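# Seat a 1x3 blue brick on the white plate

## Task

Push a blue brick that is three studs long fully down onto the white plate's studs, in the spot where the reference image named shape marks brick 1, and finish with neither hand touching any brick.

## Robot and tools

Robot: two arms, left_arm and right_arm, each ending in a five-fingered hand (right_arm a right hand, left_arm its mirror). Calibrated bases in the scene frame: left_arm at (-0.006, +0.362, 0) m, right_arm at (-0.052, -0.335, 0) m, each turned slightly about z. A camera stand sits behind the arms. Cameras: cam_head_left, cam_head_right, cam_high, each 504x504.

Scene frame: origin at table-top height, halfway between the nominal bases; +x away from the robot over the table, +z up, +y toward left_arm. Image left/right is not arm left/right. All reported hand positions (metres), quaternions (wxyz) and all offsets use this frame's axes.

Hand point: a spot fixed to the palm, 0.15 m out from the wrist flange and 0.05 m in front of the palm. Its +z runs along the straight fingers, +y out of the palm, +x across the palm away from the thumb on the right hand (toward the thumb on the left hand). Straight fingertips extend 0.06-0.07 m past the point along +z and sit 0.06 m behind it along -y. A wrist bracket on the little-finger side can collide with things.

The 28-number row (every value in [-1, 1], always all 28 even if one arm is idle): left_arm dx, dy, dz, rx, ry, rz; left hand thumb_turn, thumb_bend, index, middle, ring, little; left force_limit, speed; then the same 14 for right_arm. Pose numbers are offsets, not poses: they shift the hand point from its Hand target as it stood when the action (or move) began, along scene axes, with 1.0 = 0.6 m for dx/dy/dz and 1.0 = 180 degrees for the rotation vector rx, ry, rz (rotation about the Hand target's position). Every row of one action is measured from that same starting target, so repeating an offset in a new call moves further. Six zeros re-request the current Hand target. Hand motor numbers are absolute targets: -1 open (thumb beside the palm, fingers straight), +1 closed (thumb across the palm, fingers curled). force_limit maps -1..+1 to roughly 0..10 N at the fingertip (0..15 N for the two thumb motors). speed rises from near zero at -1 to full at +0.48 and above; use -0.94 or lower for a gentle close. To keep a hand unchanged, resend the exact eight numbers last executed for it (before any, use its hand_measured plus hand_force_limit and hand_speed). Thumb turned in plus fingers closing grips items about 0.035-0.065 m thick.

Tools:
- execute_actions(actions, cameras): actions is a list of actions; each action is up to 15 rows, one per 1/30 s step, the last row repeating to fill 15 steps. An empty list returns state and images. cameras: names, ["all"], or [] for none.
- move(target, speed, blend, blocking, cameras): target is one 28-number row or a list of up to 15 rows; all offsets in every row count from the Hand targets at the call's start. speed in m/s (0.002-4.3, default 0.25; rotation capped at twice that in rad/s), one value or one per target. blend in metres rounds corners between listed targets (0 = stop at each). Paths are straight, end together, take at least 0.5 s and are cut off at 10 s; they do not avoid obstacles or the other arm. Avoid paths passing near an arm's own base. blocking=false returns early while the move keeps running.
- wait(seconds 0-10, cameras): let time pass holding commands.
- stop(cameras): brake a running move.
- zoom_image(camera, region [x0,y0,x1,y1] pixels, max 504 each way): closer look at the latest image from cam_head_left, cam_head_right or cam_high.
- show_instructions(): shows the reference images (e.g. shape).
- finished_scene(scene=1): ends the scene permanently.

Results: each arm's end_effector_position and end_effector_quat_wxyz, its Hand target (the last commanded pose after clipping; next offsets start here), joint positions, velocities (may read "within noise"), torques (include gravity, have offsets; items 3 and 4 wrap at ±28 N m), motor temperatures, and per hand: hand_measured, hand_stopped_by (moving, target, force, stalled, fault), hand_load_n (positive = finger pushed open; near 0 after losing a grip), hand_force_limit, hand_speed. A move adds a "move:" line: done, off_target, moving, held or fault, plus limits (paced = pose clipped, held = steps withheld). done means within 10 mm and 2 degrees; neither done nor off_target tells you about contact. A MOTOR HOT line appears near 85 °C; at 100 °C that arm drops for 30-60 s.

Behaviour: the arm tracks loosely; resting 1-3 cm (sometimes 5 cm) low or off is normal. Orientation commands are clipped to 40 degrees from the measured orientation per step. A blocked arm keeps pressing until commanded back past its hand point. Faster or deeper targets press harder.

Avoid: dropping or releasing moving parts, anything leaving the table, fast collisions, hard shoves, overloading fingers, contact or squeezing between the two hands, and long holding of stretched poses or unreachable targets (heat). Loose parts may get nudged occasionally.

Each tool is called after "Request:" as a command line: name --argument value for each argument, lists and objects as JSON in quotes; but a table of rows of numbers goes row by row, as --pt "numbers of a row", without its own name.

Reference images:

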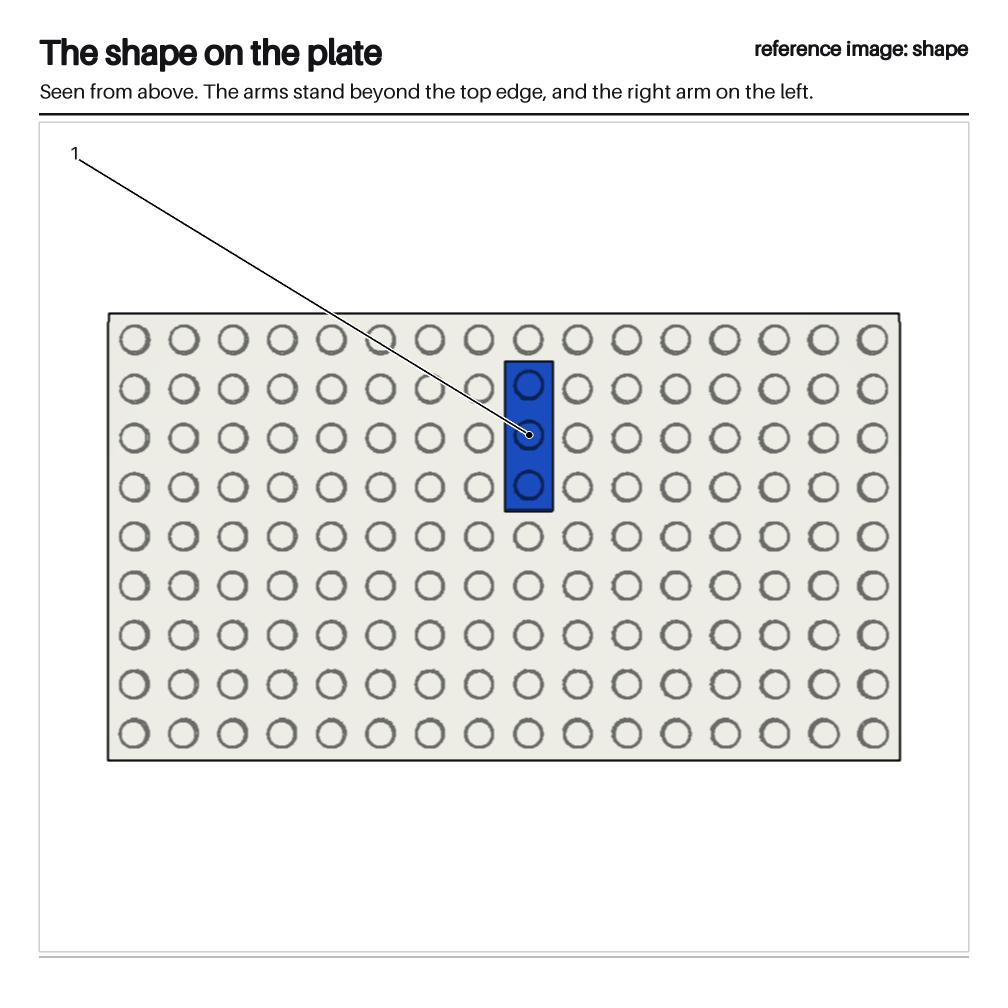

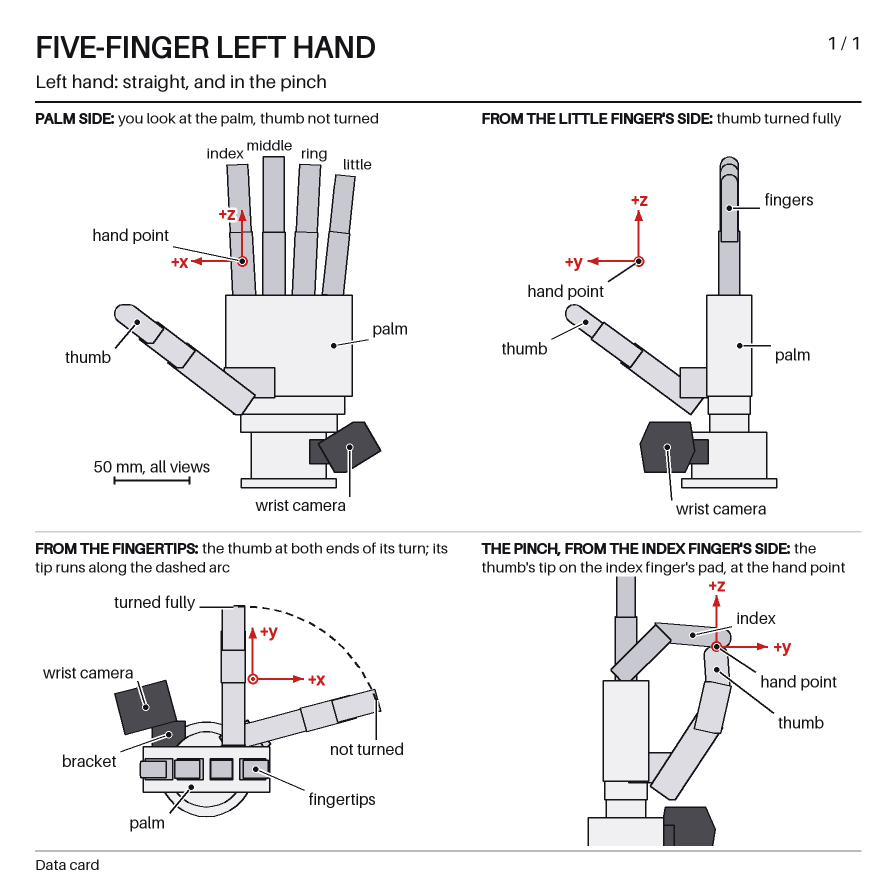

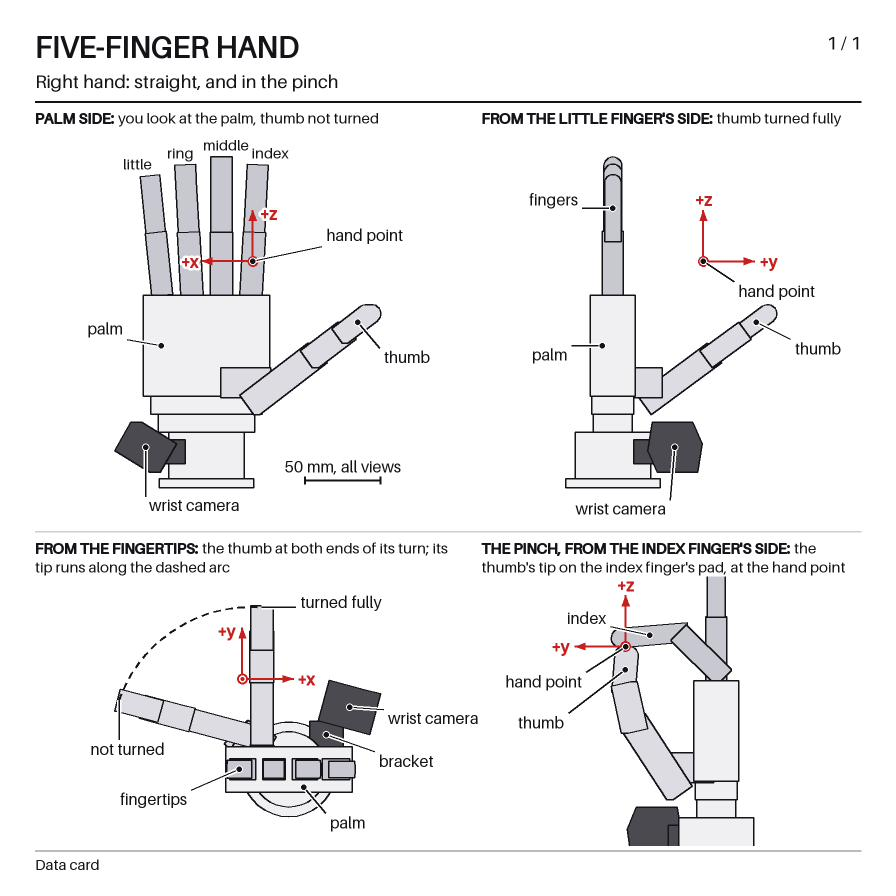

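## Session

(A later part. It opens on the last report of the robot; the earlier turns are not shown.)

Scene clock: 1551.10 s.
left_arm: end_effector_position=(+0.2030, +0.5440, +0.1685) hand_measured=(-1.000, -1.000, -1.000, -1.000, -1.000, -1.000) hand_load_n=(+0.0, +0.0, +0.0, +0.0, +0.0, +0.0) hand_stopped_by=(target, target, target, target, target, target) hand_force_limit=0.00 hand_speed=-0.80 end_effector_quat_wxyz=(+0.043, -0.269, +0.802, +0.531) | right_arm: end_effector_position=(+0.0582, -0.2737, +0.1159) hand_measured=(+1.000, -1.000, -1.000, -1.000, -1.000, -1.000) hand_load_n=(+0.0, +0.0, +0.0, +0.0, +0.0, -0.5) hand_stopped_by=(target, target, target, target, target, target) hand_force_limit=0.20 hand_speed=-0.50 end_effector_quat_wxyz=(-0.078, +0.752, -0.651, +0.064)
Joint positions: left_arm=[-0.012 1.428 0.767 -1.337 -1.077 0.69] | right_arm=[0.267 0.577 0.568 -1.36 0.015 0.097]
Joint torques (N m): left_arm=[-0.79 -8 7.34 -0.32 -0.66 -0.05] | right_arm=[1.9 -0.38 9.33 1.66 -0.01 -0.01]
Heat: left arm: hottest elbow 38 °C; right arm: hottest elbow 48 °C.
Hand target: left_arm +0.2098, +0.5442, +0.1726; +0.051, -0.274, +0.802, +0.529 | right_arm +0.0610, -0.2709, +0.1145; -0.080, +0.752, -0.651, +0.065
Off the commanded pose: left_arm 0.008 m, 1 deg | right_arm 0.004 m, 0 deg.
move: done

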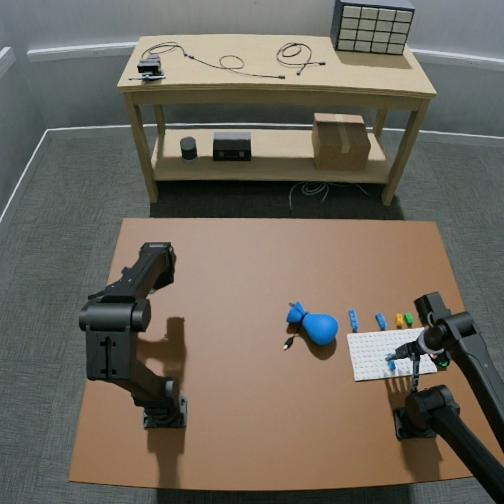

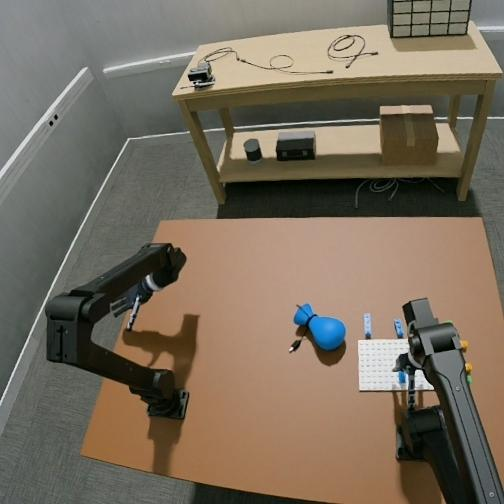

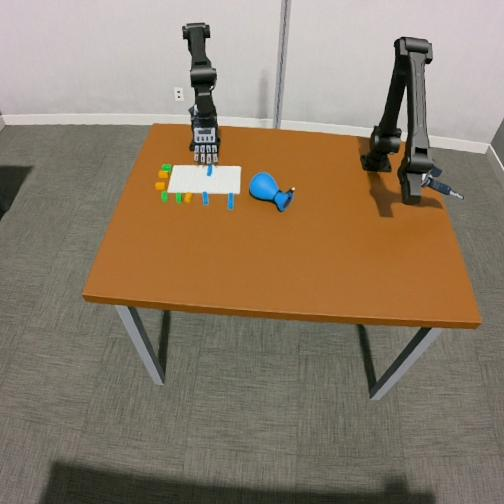

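Request:
move --target '[0,0,0,0,0,0,-1,-1,-1,-1,-1,-1,0.0,-0.8,0.0,0.0,-0.025,0,0,0,1,-1,-1,-1,-1,-1,0.2,-0.5]' --speed 0.05 --cameras '["cam_head_left", "cam_high", "cam_head_right"]'

Request:
zoom_image --camera "cam_head_left" --region '[374, 338, 414, 378]'

Request:
zoom_image --camera "cam_high" --region '[190, 145, 226, 181]'

Request:
zoom_image --camera "cam_head_right" --region '[380, 350, 420, 390]'

Scene clock: 1565.60 s.
left_arm: end_effector_position=(+0.2030, +0.5440, +0.1685) hand_measured=(-1.000, -1.000, -1.000, -1.000, -1.000, -1.000) hand_load_n=(+0.0, +0.0, +0.0, +0.0, +0.0, +0.5) hand_stopped_by=(target, target, target, target, target, target) hand_force_limit=0.00 hand_speed=-0.80 end_effector_quat_wxyz=(+0.043, -0.269, +0.802, +0.531) | right_arm: end_effector_position=(+0.0584, -0.2737, +0.1082) hand_measured=(+1.000, -1.000, -1.000, -1.000, -1.000, -1.000) hand_load_n=(+0.0, -0.5, +0.0, +0.0, +0.0, +0.0) hand_stopped_by=(target, target, target, target, target, target) hand_force_limit=0.20 hand_speed=-0.50 end_effector_quat_wxyz=(-0.079, +0.752, -0.652, +0.065)
Joint positions: left_arm=[-0.012 1.428 0.767 -1.337 -1.077 0.69] | right_arm=[0.267 0.577 0.548 -1.338 0.015 0.098]
Joint torques (N m): left_arm=[-0.79 -8 7.34 -0.34 -0.66 -0.05] | right_arm=[0.38 -0.21 9.58 1.07 -0.08 -0.09]
Motor temperatures (°C): left_arm=[29 30 38 28 29 27] | right_arm=[26 30 47 28 29 27]
Heat: left arm: hottest elbow 38 °C; right arm: hottest elbow 47 °C.
Hand target: left_arm +0.2098, +0.5442, +0.1726; +0.051, -0.274, +0.802, +0.529 | right_arm +0.0584, -0.2736, +0.1094; -0.079, +0.752, -0.652, +0.065 (not the last commanded pose)
Off the commanded pose: left_arm 0.008 m, 1 deg | right_arm 0.009 m, 0 deg.
move: held (right_arm; a check stopped the path); limits=held
pose unreachable (right arm): on one or more control steps of this call, first in action 0 (counted from 0), this arm could not follow its commanded pose, so it was not sent that pose on those steps. It may still have moved: this result reports where it is.
cause: moving toward the commanded pose would bring two parts of the arm too close to each other (joints 2 (shoulder) to 6 (wrist roll) lie between them).

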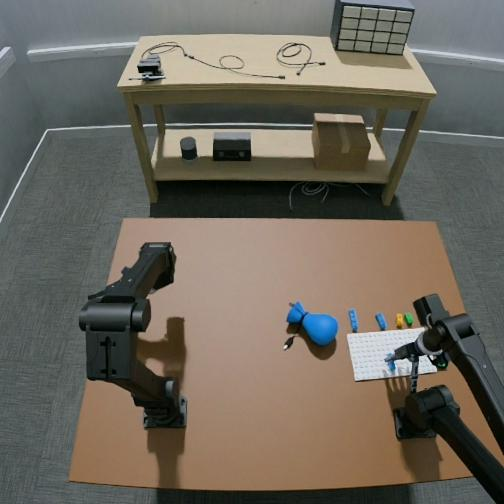

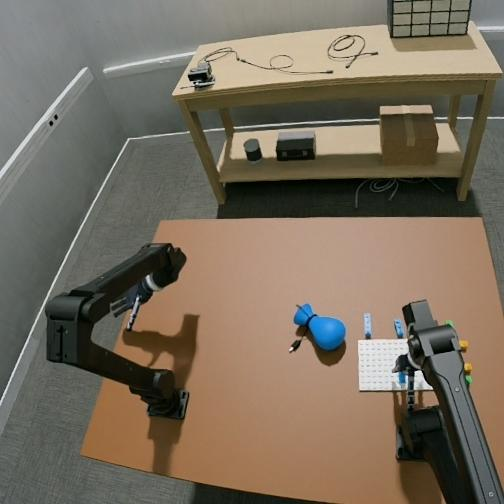

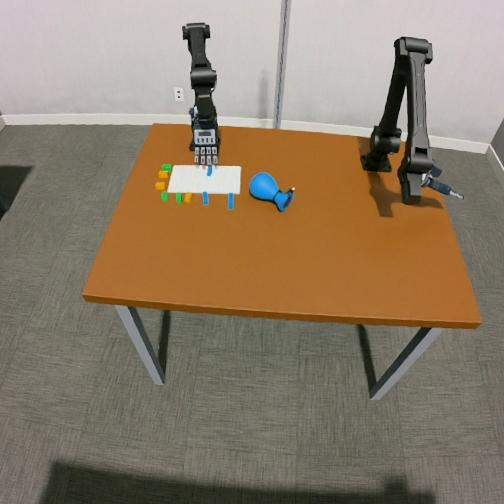

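Scaled by 12.600.

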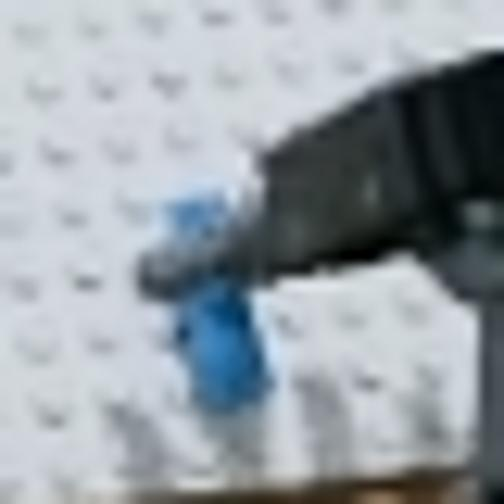

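Scaled by 14.000.

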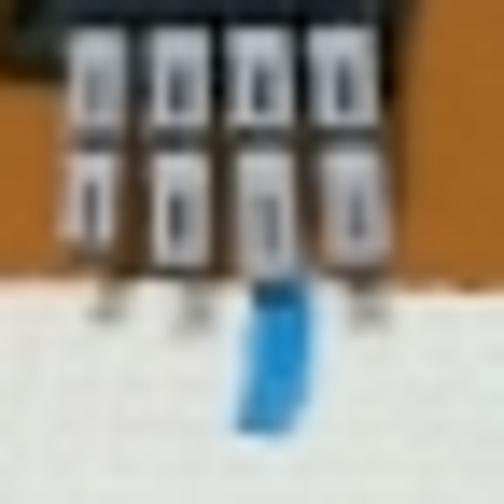

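Scaled by 12.600.

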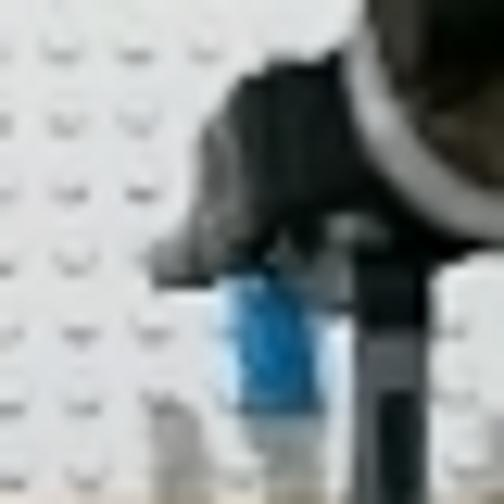

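Request:
move --pt "0 0 0 0 0 0 -1 -1 -1 -1 -1 -1 0.0 -0.8 0.0 0.0 0.005 0 0 0 -1 -1 -1 -1 -1 -1 0.2 0.2" --pt "0 0 0 0 0 0 -1 -1 -1 -1 -1 -1 0.0 -0.8 0.0 0.0 -0.014 0 0 0 -1 -1 -1 -1 -1 -1 0.2 0.2" --speed 0.05 --cameras '["cam_head_left", "cam_high", "cam_head_right"]'

Request:
zoom_image --camera "cam_head_left" --region '[374, 338, 414, 378]'

Request:
zoom_image --camera "cam_high" --region '[190, 145, 226, 181]'

Scene clock: 1580.53 s.
left_arm: end_effector_position=(+0.2030, +0.5440, +0.1685) hand_measured=(-1.000, -1.000, -1.000, -1.000, -1.000, -1.000) hand_load_n=(+0.0, +0.0, +0.0, +0.0, +0.0, +0.0) hand_stopped_by=(target, target, target, target, target, target) hand_force_limit=0.00 hand_speed=-0.80 end_effector_quat_wxyz=(+0.043, -0.269, +0.802, +0.531) | right_arm: end_effector_position=(+0.0556, -0.2745, +0.1037) hand_measured=(-1.000, -1.000, -1.000, -1.000, -1.000, -1.000) hand_load_n=(-0.5, +0.0, +0.0, -0.5, +0.0, +0.0) hand_stopped_by=(target, target, target, target, target, target) hand_force_limit=0.20 hand_speed=0.20 end_effector_quat_wxyz=(-0.074, +0.752, -0.652, +0.062)
Joint positions: left_arm=[-0.012 1.428 0.767 -1.337 -1.077 0.69] | right_arm=[0.267 0.577 0.536 -1.336 0.016 0.097]
Joint torques (N m): left_arm=[-0.79 -8 7.34 -0.32 -0.66 -0.05] | right_arm=[0.38 -0.56 8.81 1.8 -0.17 -0.11]
Heat: left arm: hottest elbow 38 °C; right arm: hottest elbow 46 °C.
Hand target: left_arm +0.2098, +0.5442, +0.1726; +0.051, -0.274, +0.802, +0.529 | right_arm +0.0584, -0.2737, +0.1010; -0.079, +0.752, -0.652, +0.065
Off the commanded pose: left_arm 0.008 m, 1 deg | right_arm 0.004 m, 1 deg.
move: done

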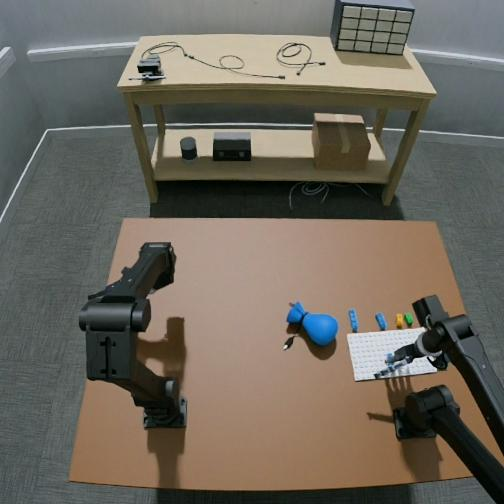

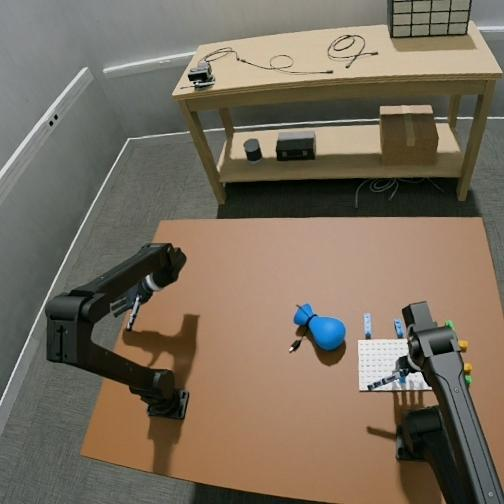

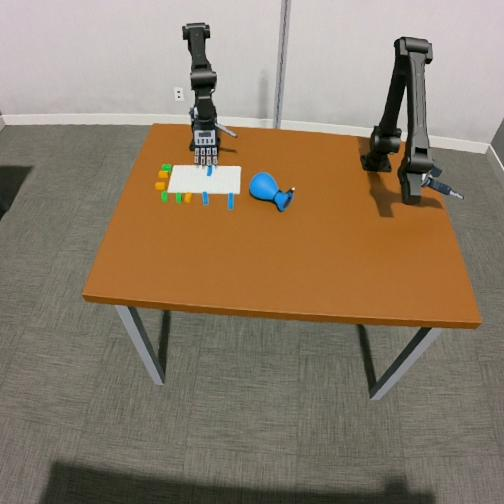

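Scaled by 12.600.

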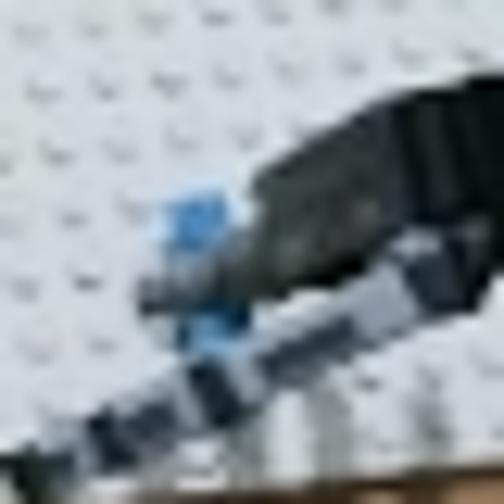

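Scaled by 14.000.

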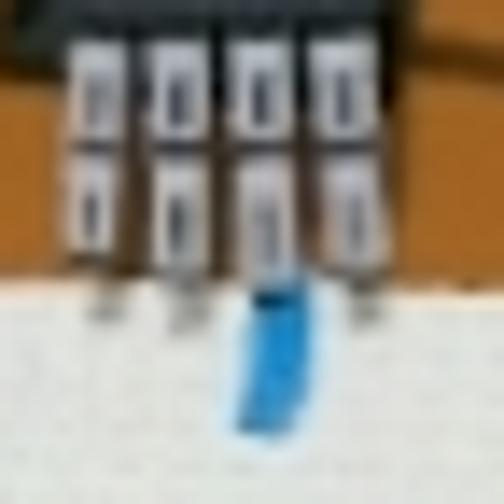

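Request:
move --target '[0,0,0,0,0,0,-1,-1,-1,-1,-1,-1,0.0,-0.8,0.003,0.0,-0.012,0,0,0,-1,-1,-1,-1,-1,-1,0.2,0.2]' --speed 0.04 --cameras '["cam_head_left", "cam_high", "cam_head_right"]'

Request:
zoom_image --camera "cam_head_left" --region '[374, 338, 414, 378]'

Request:
zoom_image --camera "cam_high" --region '[190, 145, 226, 181]'

Scene clock: 1587.93 s.
left_arm: end_effector_position=(+0.2030, +0.5440, +0.1685) hand_measured=(-1.000, -1.000, -1.000, -1.000, -1.000, -1.000) hand_load_n=(+0.0, +0.0, +0.0, +0.0, +0.0, +0.0) hand_stopped_by=(target, target, target, target, target, target) hand_force_limit=0.00 hand_speed=-0.80 end_effector_quat_wxyz=(+0.043, -0.269, +0.802, +0.531) | right_arm: end_effector_position=(+0.0568, -0.2735, +0.1024) hand_measured=(-1.000, -1.000, -1.000, -1.000, -1.000, -1.000) hand_load_n=(+0.0, +0.0, +0.0, -2.5, +0.0, +0.0) hand_stopped_by=(target, target, target, target, target, target) hand_force_limit=0.20 hand_speed=0.20 end_effector_quat_wxyz=(-0.077, +0.752, -0.652, +0.062)
Joint positions: left_arm=[-0.012 1.428 0.767 -1.337 -1.077 0.69] | right_arm=[0.267 0.577 0.532 -1.328 0.012 0.097]
Joint torques (N m): left_arm=[-0.79 -8.06 7.34 -0.32 -0.66 -0.05] | right_arm=[0.44 0.03 7.66 2.45 0.01 -0.12]
Heat: left arm: hottest elbow 38 °C; right arm: hottest elbow 45 °C.
Hand target: left_arm +0.2098, +0.5442, +0.1726; +0.051, -0.274, +0.802, +0.529 | right_arm +0.0602, -0.2737, +0.0938; -0.078, +0.752, -0.652, +0.065
Off the commanded pose: left_arm 0.008 m, 1 deg | right_arm 0.009 m, 0 deg.
move: done

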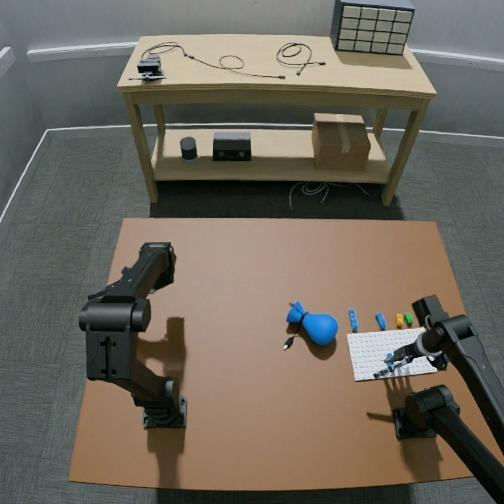

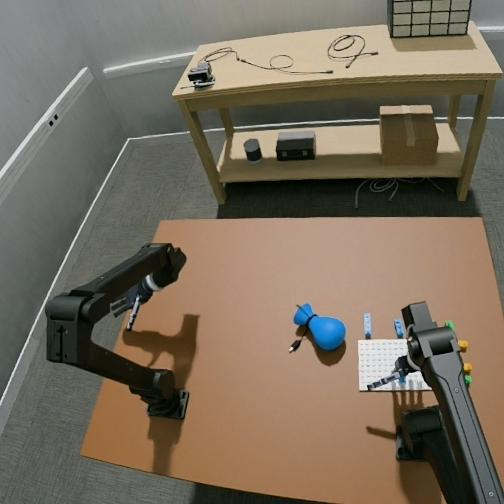

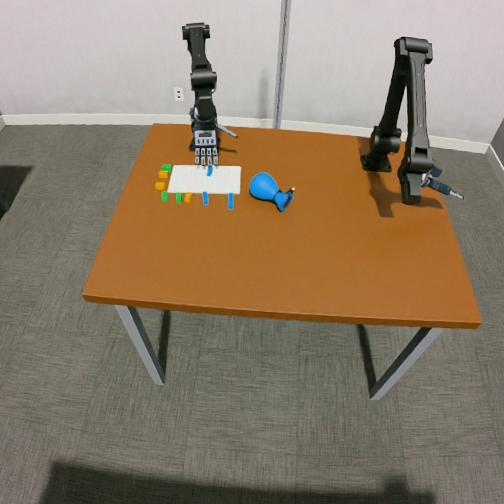

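Scaled by 12.600.

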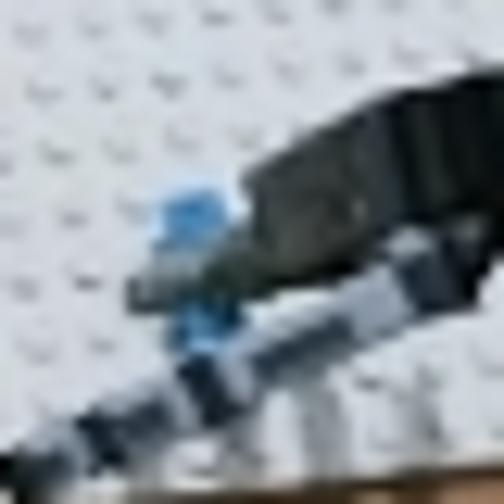

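Scaled by 14.000.

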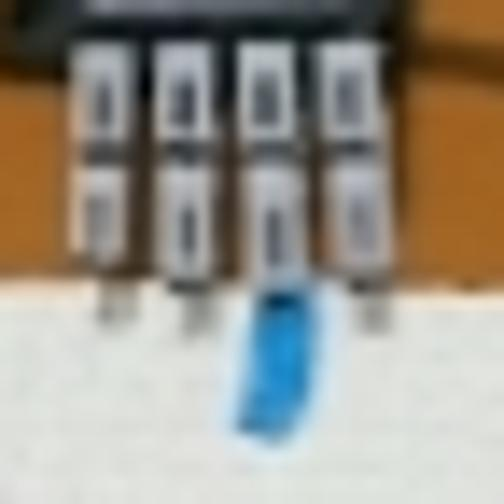

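Request:
move --target '[0,0,0,0,0,0,-1,-1,-1,-1,-1,-1,0.0,-0.8,0.002,-0.0095,-0.006,0,0,0,-1,-1,-1,-1,-1,-1,0.2,0.2]' --speed 0.03 --cameras '["cam_head_left", "cam_high", "cam_head_right"]'

Request:
zoom_image --camera "cam_head_left" --region '[374, 338, 414, 378]'

Request:
zoom_image --camera "cam_high" --region '[190, 145, 226, 181]'

Request:
zoom_image --camera "cam_head_right" --region '[380, 350, 420, 390]'

Scene clock: 1596.77 s.
left_arm: end_effector_position=(+0.2030, +0.5440, +0.1685) hand_measured=(-1.000, -1.000, -1.000, -1.000, -1.000, -1.000) hand_load_n=(+0.0, +0.0, +0.0, +0.0, +0.0, +0.0) hand_stopped_by=(target, target, target, target, target, target) hand_force_limit=0.00 hand_speed=-0.80 end_effector_quat_wxyz=(+0.043, -0.269, +0.802, +0.531) | right_arm: end_effector_position=(+0.0573, -0.2743, +0.1020) hand_measured=(-1.000, -1.000, -1.000, -1.000, -1.000, -1.000) hand_load_n=(+0.0, +0.0, +0.0, -3.0, +0.0, -0.5) hand_stopped_by=(target, target, target, target, target, target) hand_force_limit=0.20 hand_speed=0.20 end_effector_quat_wxyz=(-0.083, +0.755, -0.647, +0.058)
Joint positions: left_arm=[-0.012 1.428 0.767 -1.337 -1.077 0.69] | right_arm=[0.244 0.577 0.53 -1.322 -0.007 0.065]
Joint torques (N m): left_arm=[-0.79 -8 7.34 -0.34 -0.66 -0.05] | right_arm=[-1.55 0.03 7.02 2.55 0.49 -0.15]
Heat: left arm: hottest elbow 38 °C; right arm: hottest elbow 45 °C.
Hand target: left_arm +0.2098, +0.5442, +0.1726; +0.051, -0.274, +0.802, +0.529 | right_arm +0.0614, -0.2794, +0.0902; -0.078, +0.752, -0.652, +0.065
Off the commanded pose: left_arm 0.008 m, 1 deg | right_arm 0.013 m, 1 deg.
move: off_target (right_arm)

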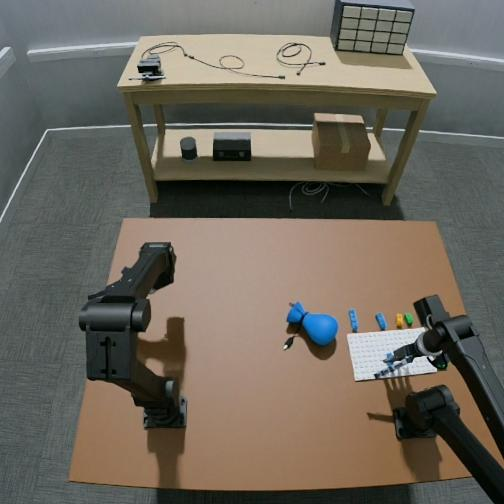

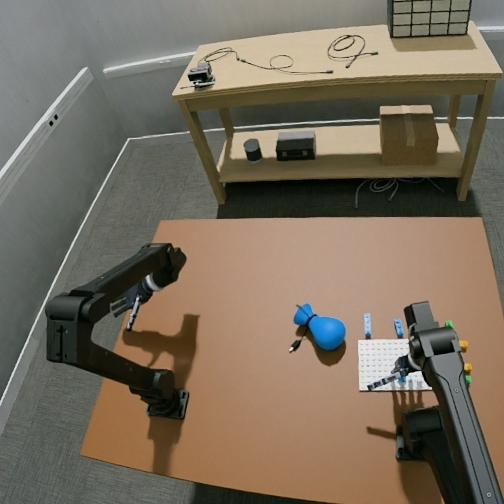

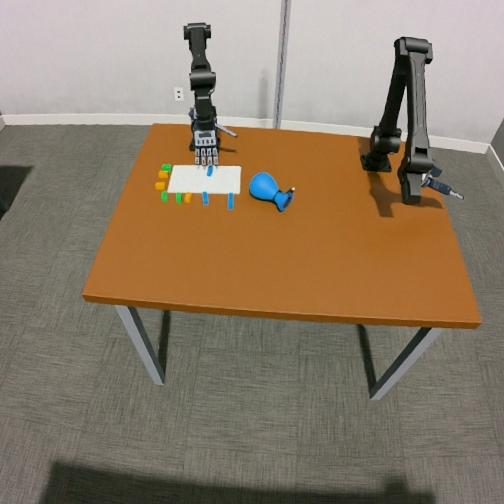

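Scaled by 12.600.

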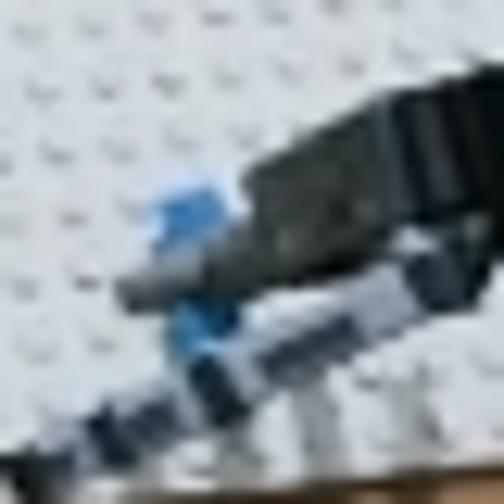

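Scaled by 14.000.

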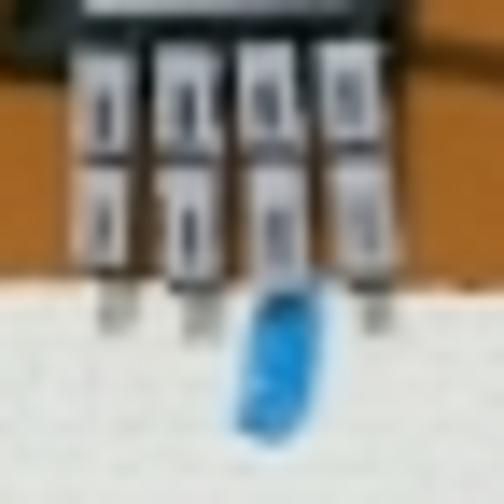

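Scaled by 12.600.

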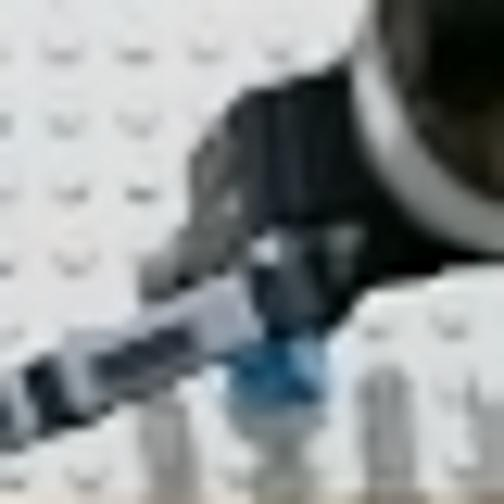

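Request:
move --target '[0,0,0,0,0,0,-1,-1,-1,-1,-1,-1,0.0,-0.8,0.0,0.006,0.08,0,0,0,-1,-1,-1,-1,-1,-1,0.2,0.2]' --speed 0.08 --cameras '["cam_head_left", "cam_high", "cam_head_right"]'

Request:
zoom_image --camera "cam_head_left" --region '[374, 340, 410, 376]'

Request:
zoom_image --camera "cam_high" --region '[190, 150, 226, 186]'

Request:
zoom_image --camera "cam_head_right" --region '[385, 355, 421, 391]'

Scene clock: 1612.90 s.
left_arm: end_effector_position=(+0.2030, +0.5440, +0.1685) hand_measured=(-1.000, -1.000, -1.000, -1.000, -1.000, -1.000) hand_load_n=(+0.0, +0.0, +0.0, +0.0, +0.0, +0.0) hand_stopped_by=(target, target, target, target, target, target) hand_force_limit=0.00 hand_speed=-0.80 end_effector_quat_wxyz=(+0.043, -0.269, +0.802, +0.531) | right_arm: end_effector_position=(+0.0476, -0.2795, +0.1157) hand_measured=(-1.000, -1.000, -1.000, -1.000, -1.000, -1.000) hand_load_n=(+0.0, +0.0, +0.0, +0.0, +0.0, +0.0) hand_stopped_by=(target, target, target, target, target, target) hand_force_limit=0.20 hand_speed=0.20 end_effector_quat_wxyz=(-0.062, +0.756, -0.649, +0.052)
Joint positions: left_arm=[-0.012 1.428 0.767 -1.337 -1.077 0.69] | right_arm=[0.244 0.577 0.566 -1.399 0.008 0.066]
Joint torques (N m): left_arm=[-0.79 -8.06 7.34 -0.34 -0.66 -0.05] | right_arm=[0.79 -0.21 14.57 0.54 0 -0.02]
Heat: left arm: hottest elbow 38 °C; right arm: hottest elbow 43 °C.
Hand target: left_arm +0.2098, +0.5442, +0.1726; +0.051, -0.274, +0.802, +0.529 | right_arm +0.0615, -0.2758, +0.1382; -0.078, +0.752, -0.652, +0.065
Off the commanded pose: left_arm 0.008 m, 1 deg | right_arm 0.027 m, 2 deg.
move: off_target (right_arm)

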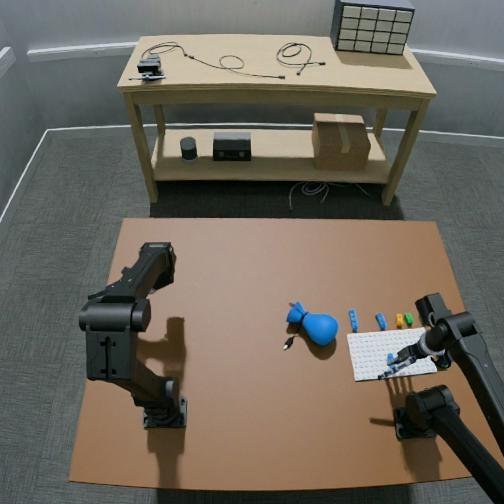

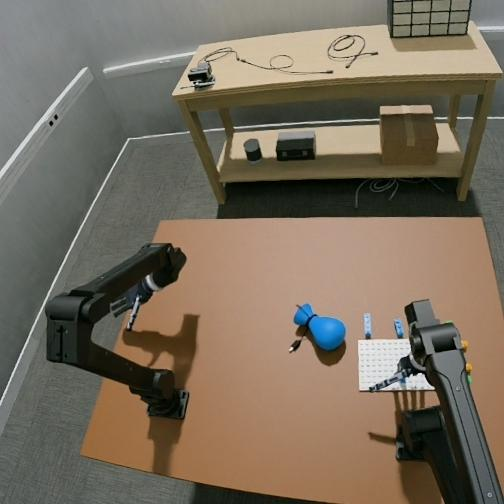

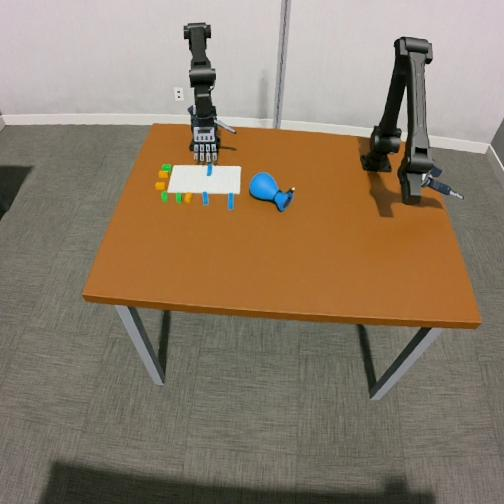

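Scaled by 14.000.

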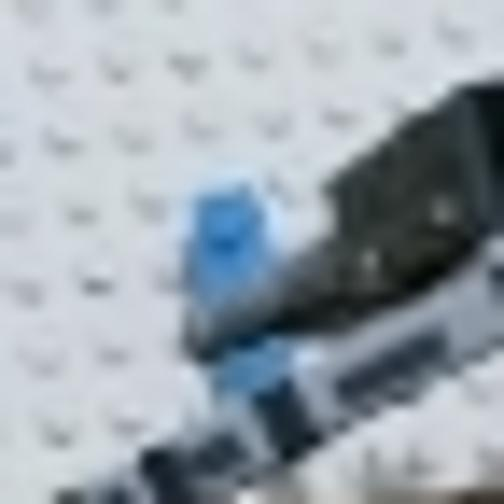

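Scaled by 14.000.

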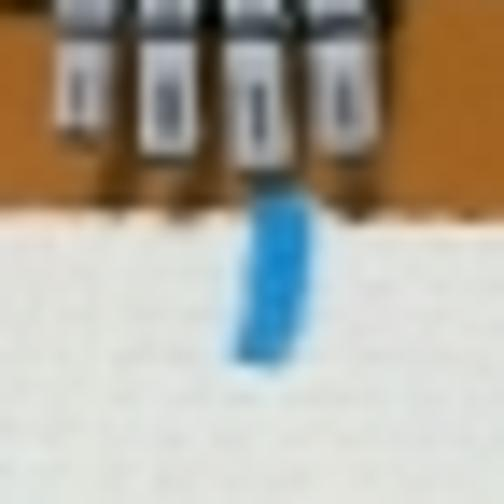

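Scaled by 14.000.

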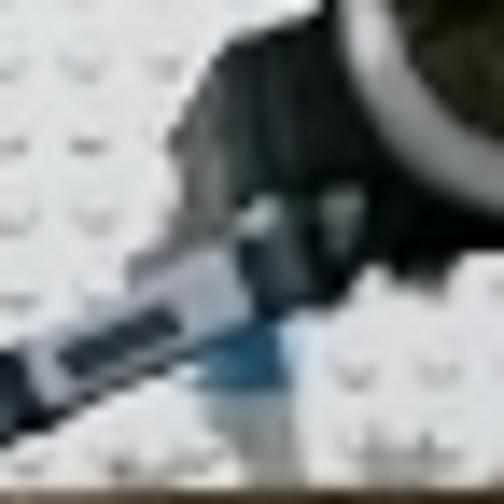

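Request:
move --pt "0 0 0 0 0 0 -1 -1 -1 -1 -1 -1 0.0 -0.8 0.1425 0.023 -0.02 0.0292 -0.2079 0 1 -1 -1 -0.2 -1 -1 0.2 0.2" --pt "0 0 0 0 0 0 -1 -1 -1 -1 -1 -1 0.0 -0.8 0.1425 0.023 -0.1003 0.0292 -0.2079 0 1 -1 -1 -0.2 -1 -1 0.2 0.2" --speed 0.15 --cameras '["cam_head_left", "cam_high", "cam_head_right"]'

Request:
zoom_image --camera "cam_head_left" --region '[376, 340, 412, 376]'

Request:
zoom_image --camera "cam_high" --region '[190, 150, 226, 186]'

Request:
zoom_image --camera "cam_head_right" --region '[385, 355, 421, 391]'

Scene clock: 1664.80 s.
left_arm: end_effector_position=(+0.2030, +0.5440, +0.1685) hand_measured=(-1.000, -1.000, -1.000, -1.000, -1.000, -1.000) hand_load_n=(+0.0, +0.0, +0.0, +0.0, +0.0, +0.0) hand_stopped_by=(target, target, target, target, target, target) hand_force_limit=0.00 hand_speed=-0.80 end_effector_quat_wxyz=(+0.043, -0.269, +0.802, +0.531) | right_arm: end_effector_position=(+0.1427, -0.2664, +0.0738) hand_measured=(+1.000, -1.000, -1.000, -0.200, -1.000, -1.000) hand_load_n=(+0.0, +0.0, -0.5, +0.0, +0.0, +0.0) hand_stopped_by=(target, target, target, target, target, target) hand_force_limit=0.20 hand_speed=0.20 end_effector_quat_wxyz=(-0.306, +0.690, -0.598, +0.270)
Joint positions: left_arm=[-0.012 1.428 0.767 -1.337 -1.077 0.69] | right_arm=[0.284 0.19 0.267 -0.812 0.093 0.075]
Joint torques (N m): left_arm=[-0.79 -8 7.34 -0.32 -0.66 -0.05] | right_arm=[2.2 1.03 10.54 3 0.04 -0.09]
Heat: left arm: hottest elbow 38 °C; right arm: hottest elbow 49 °C.
Hand target: left_arm +0.2098, +0.5442, +0.1726; +0.051, -0.274, +0.802, +0.529 | right_arm +0.1470, -0.2620, +0.0781; -0.317, +0.687, -0.594, +0.273
Off the commanded pose: left_arm 0.008 m, 1 deg | right_arm 0.007 m, 1 deg.
move: done

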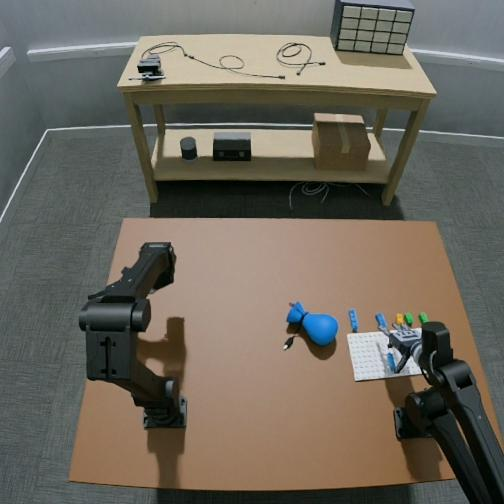

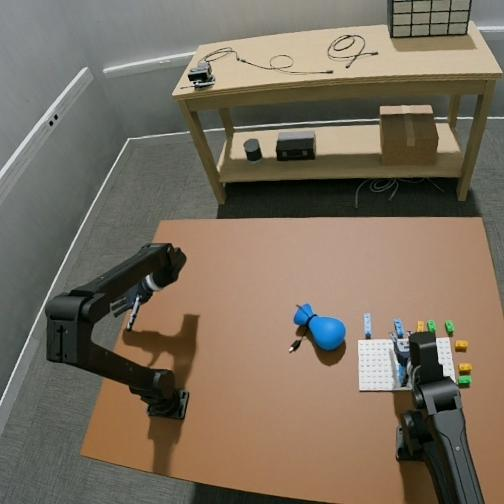

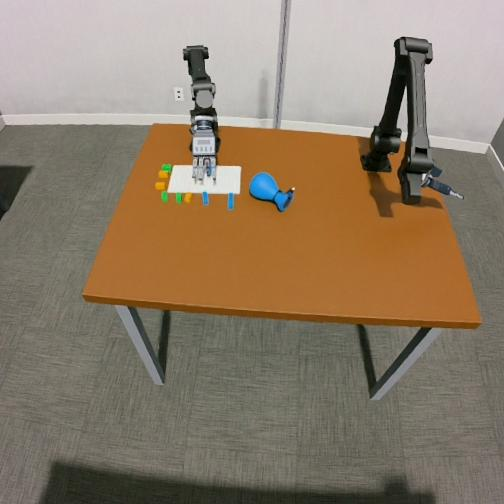

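Scaled by 14.000.

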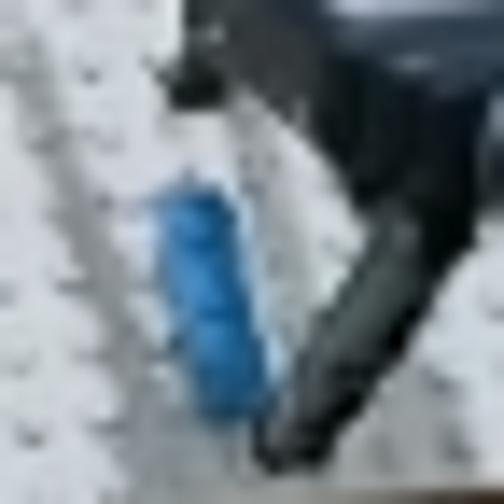

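Scaled by 14.000.

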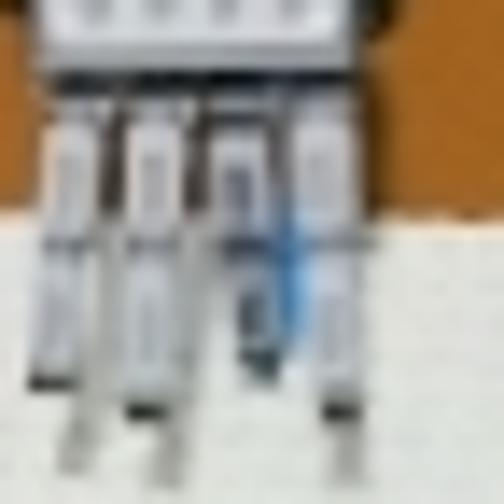

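Scaled by 14.000.

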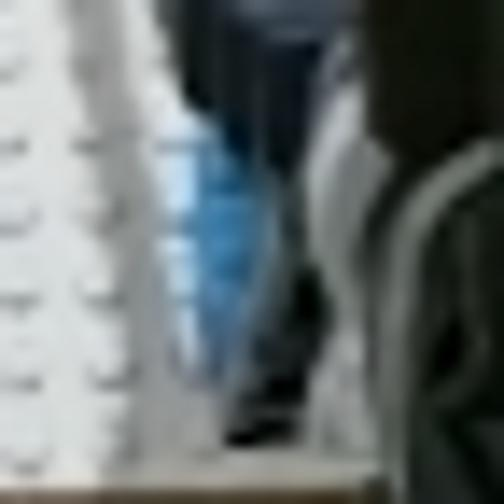

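Request:
move --pt "0 0 0 0 0 0 -1 -1 -1 -1 -1 -1 0.0 -0.8 0.0 -0.0165 0.0 0 0 0 1 -1 -1 -0.2 -1 -1 0.2 0.2" --pt "0 0 0 0 0 0 -1 -1 -1 -1 -1 -1 0.0 -0.8 -0.001 -0.0155 -0.0335 0 0 0 1 -1 -1 -0.2 -1 -1 0.2 0.2" --speed 0.06 --cameras '["cam_head_left", "cam_high", "cam_head_right"]'

Request:
zoom_image --camera "cam_head_left" --region '[376, 340, 412, 376]'

Request:
zoom_image --camera "cam_high" --region '[190, 150, 226, 186]'

Request:
zoom_image --camera "cam_head_right" --region '[385, 355, 421, 391]'

Scene clock: 1685.57 s.
left_arm: end_effector_position=(+0.2030, +0.5440, +0.1685) hand_measured=(-1.000, -1.000, -1.000, -1.000, -1.000, -1.000) hand_load_n=(+0.0, +0.0, +0.0, +0.0, +0.0, +0.0) hand_stopped_by=(target, target, target, target, target, target) hand_force_limit=0.00 hand_speed=-0.80 end_effector_quat_wxyz=(+0.043, -0.269, +0.802, +0.531) | right_arm: end_effector_position=(+0.1405, -0.2697, +0.0547) hand_measured=(+1.000, -1.000, -1.000, -0.200, -1.000, -1.000) hand_load_n=(+0.0, +0.0, +0.0, -1.0, -0.5, +0.0) hand_stopped_by=(target, target, target, target, target, target) hand_force_limit=0.20 hand_speed=0.20 end_effector_quat_wxyz=(-0.310, +0.691, -0.598, +0.262)
Joint positions: left_arm=[-0.012 1.428 0.767 -1.337 -1.077 0.69] | right_arm=[0.219 0.168 0.215 -0.782 0.028 0.037]
Joint torques (N m): left_arm=[-0.79 -8.06 7.34 -0.32 -0.66 -0.05] | right_arm=[-0.56 0.79 10.15 2.97 -0.06 -0.18]
Heat: left arm: hottest elbow 38 °C; right arm: hottest elbow 46 °C.
Hand target: left_arm +0.2098, +0.5442, +0.1726; +0.051, -0.274, +0.802, +0.529 | right_arm +0.1464, -0.2713, +0.0580; -0.317, +0.687, -0.594, +0.273
Off the commanded pose: left_arm 0.008 m, 1 deg | right_arm 0.007 m, 2 deg.
move: done

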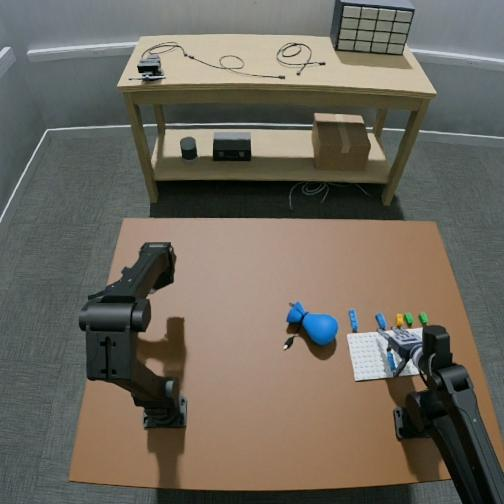

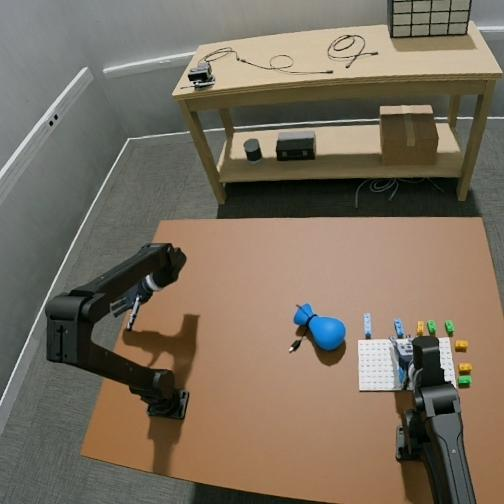

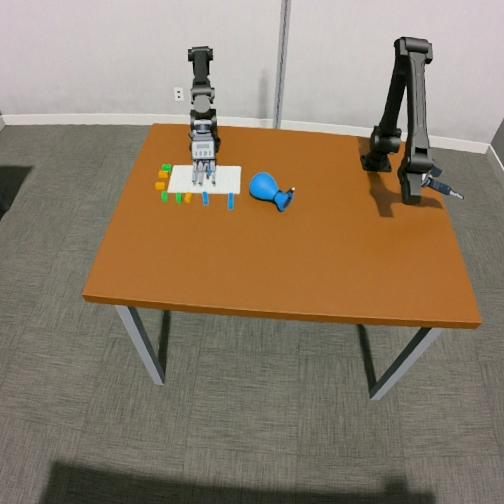

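Scaled by 14.000.

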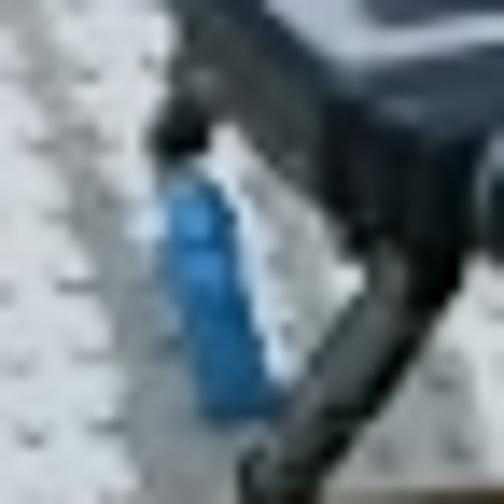

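Scaled by 14.000.

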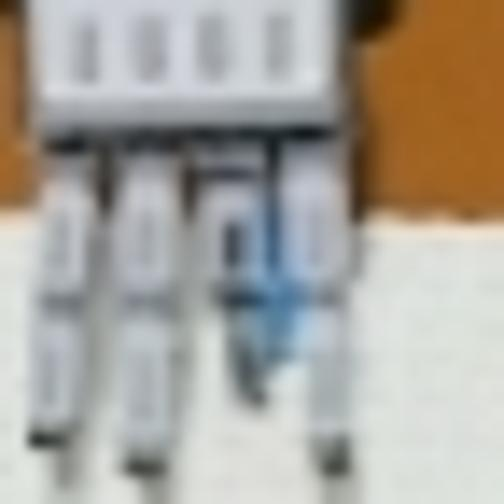

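Scaled by 14.000.

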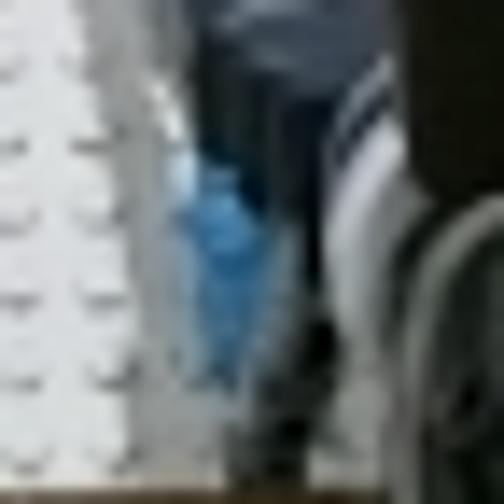

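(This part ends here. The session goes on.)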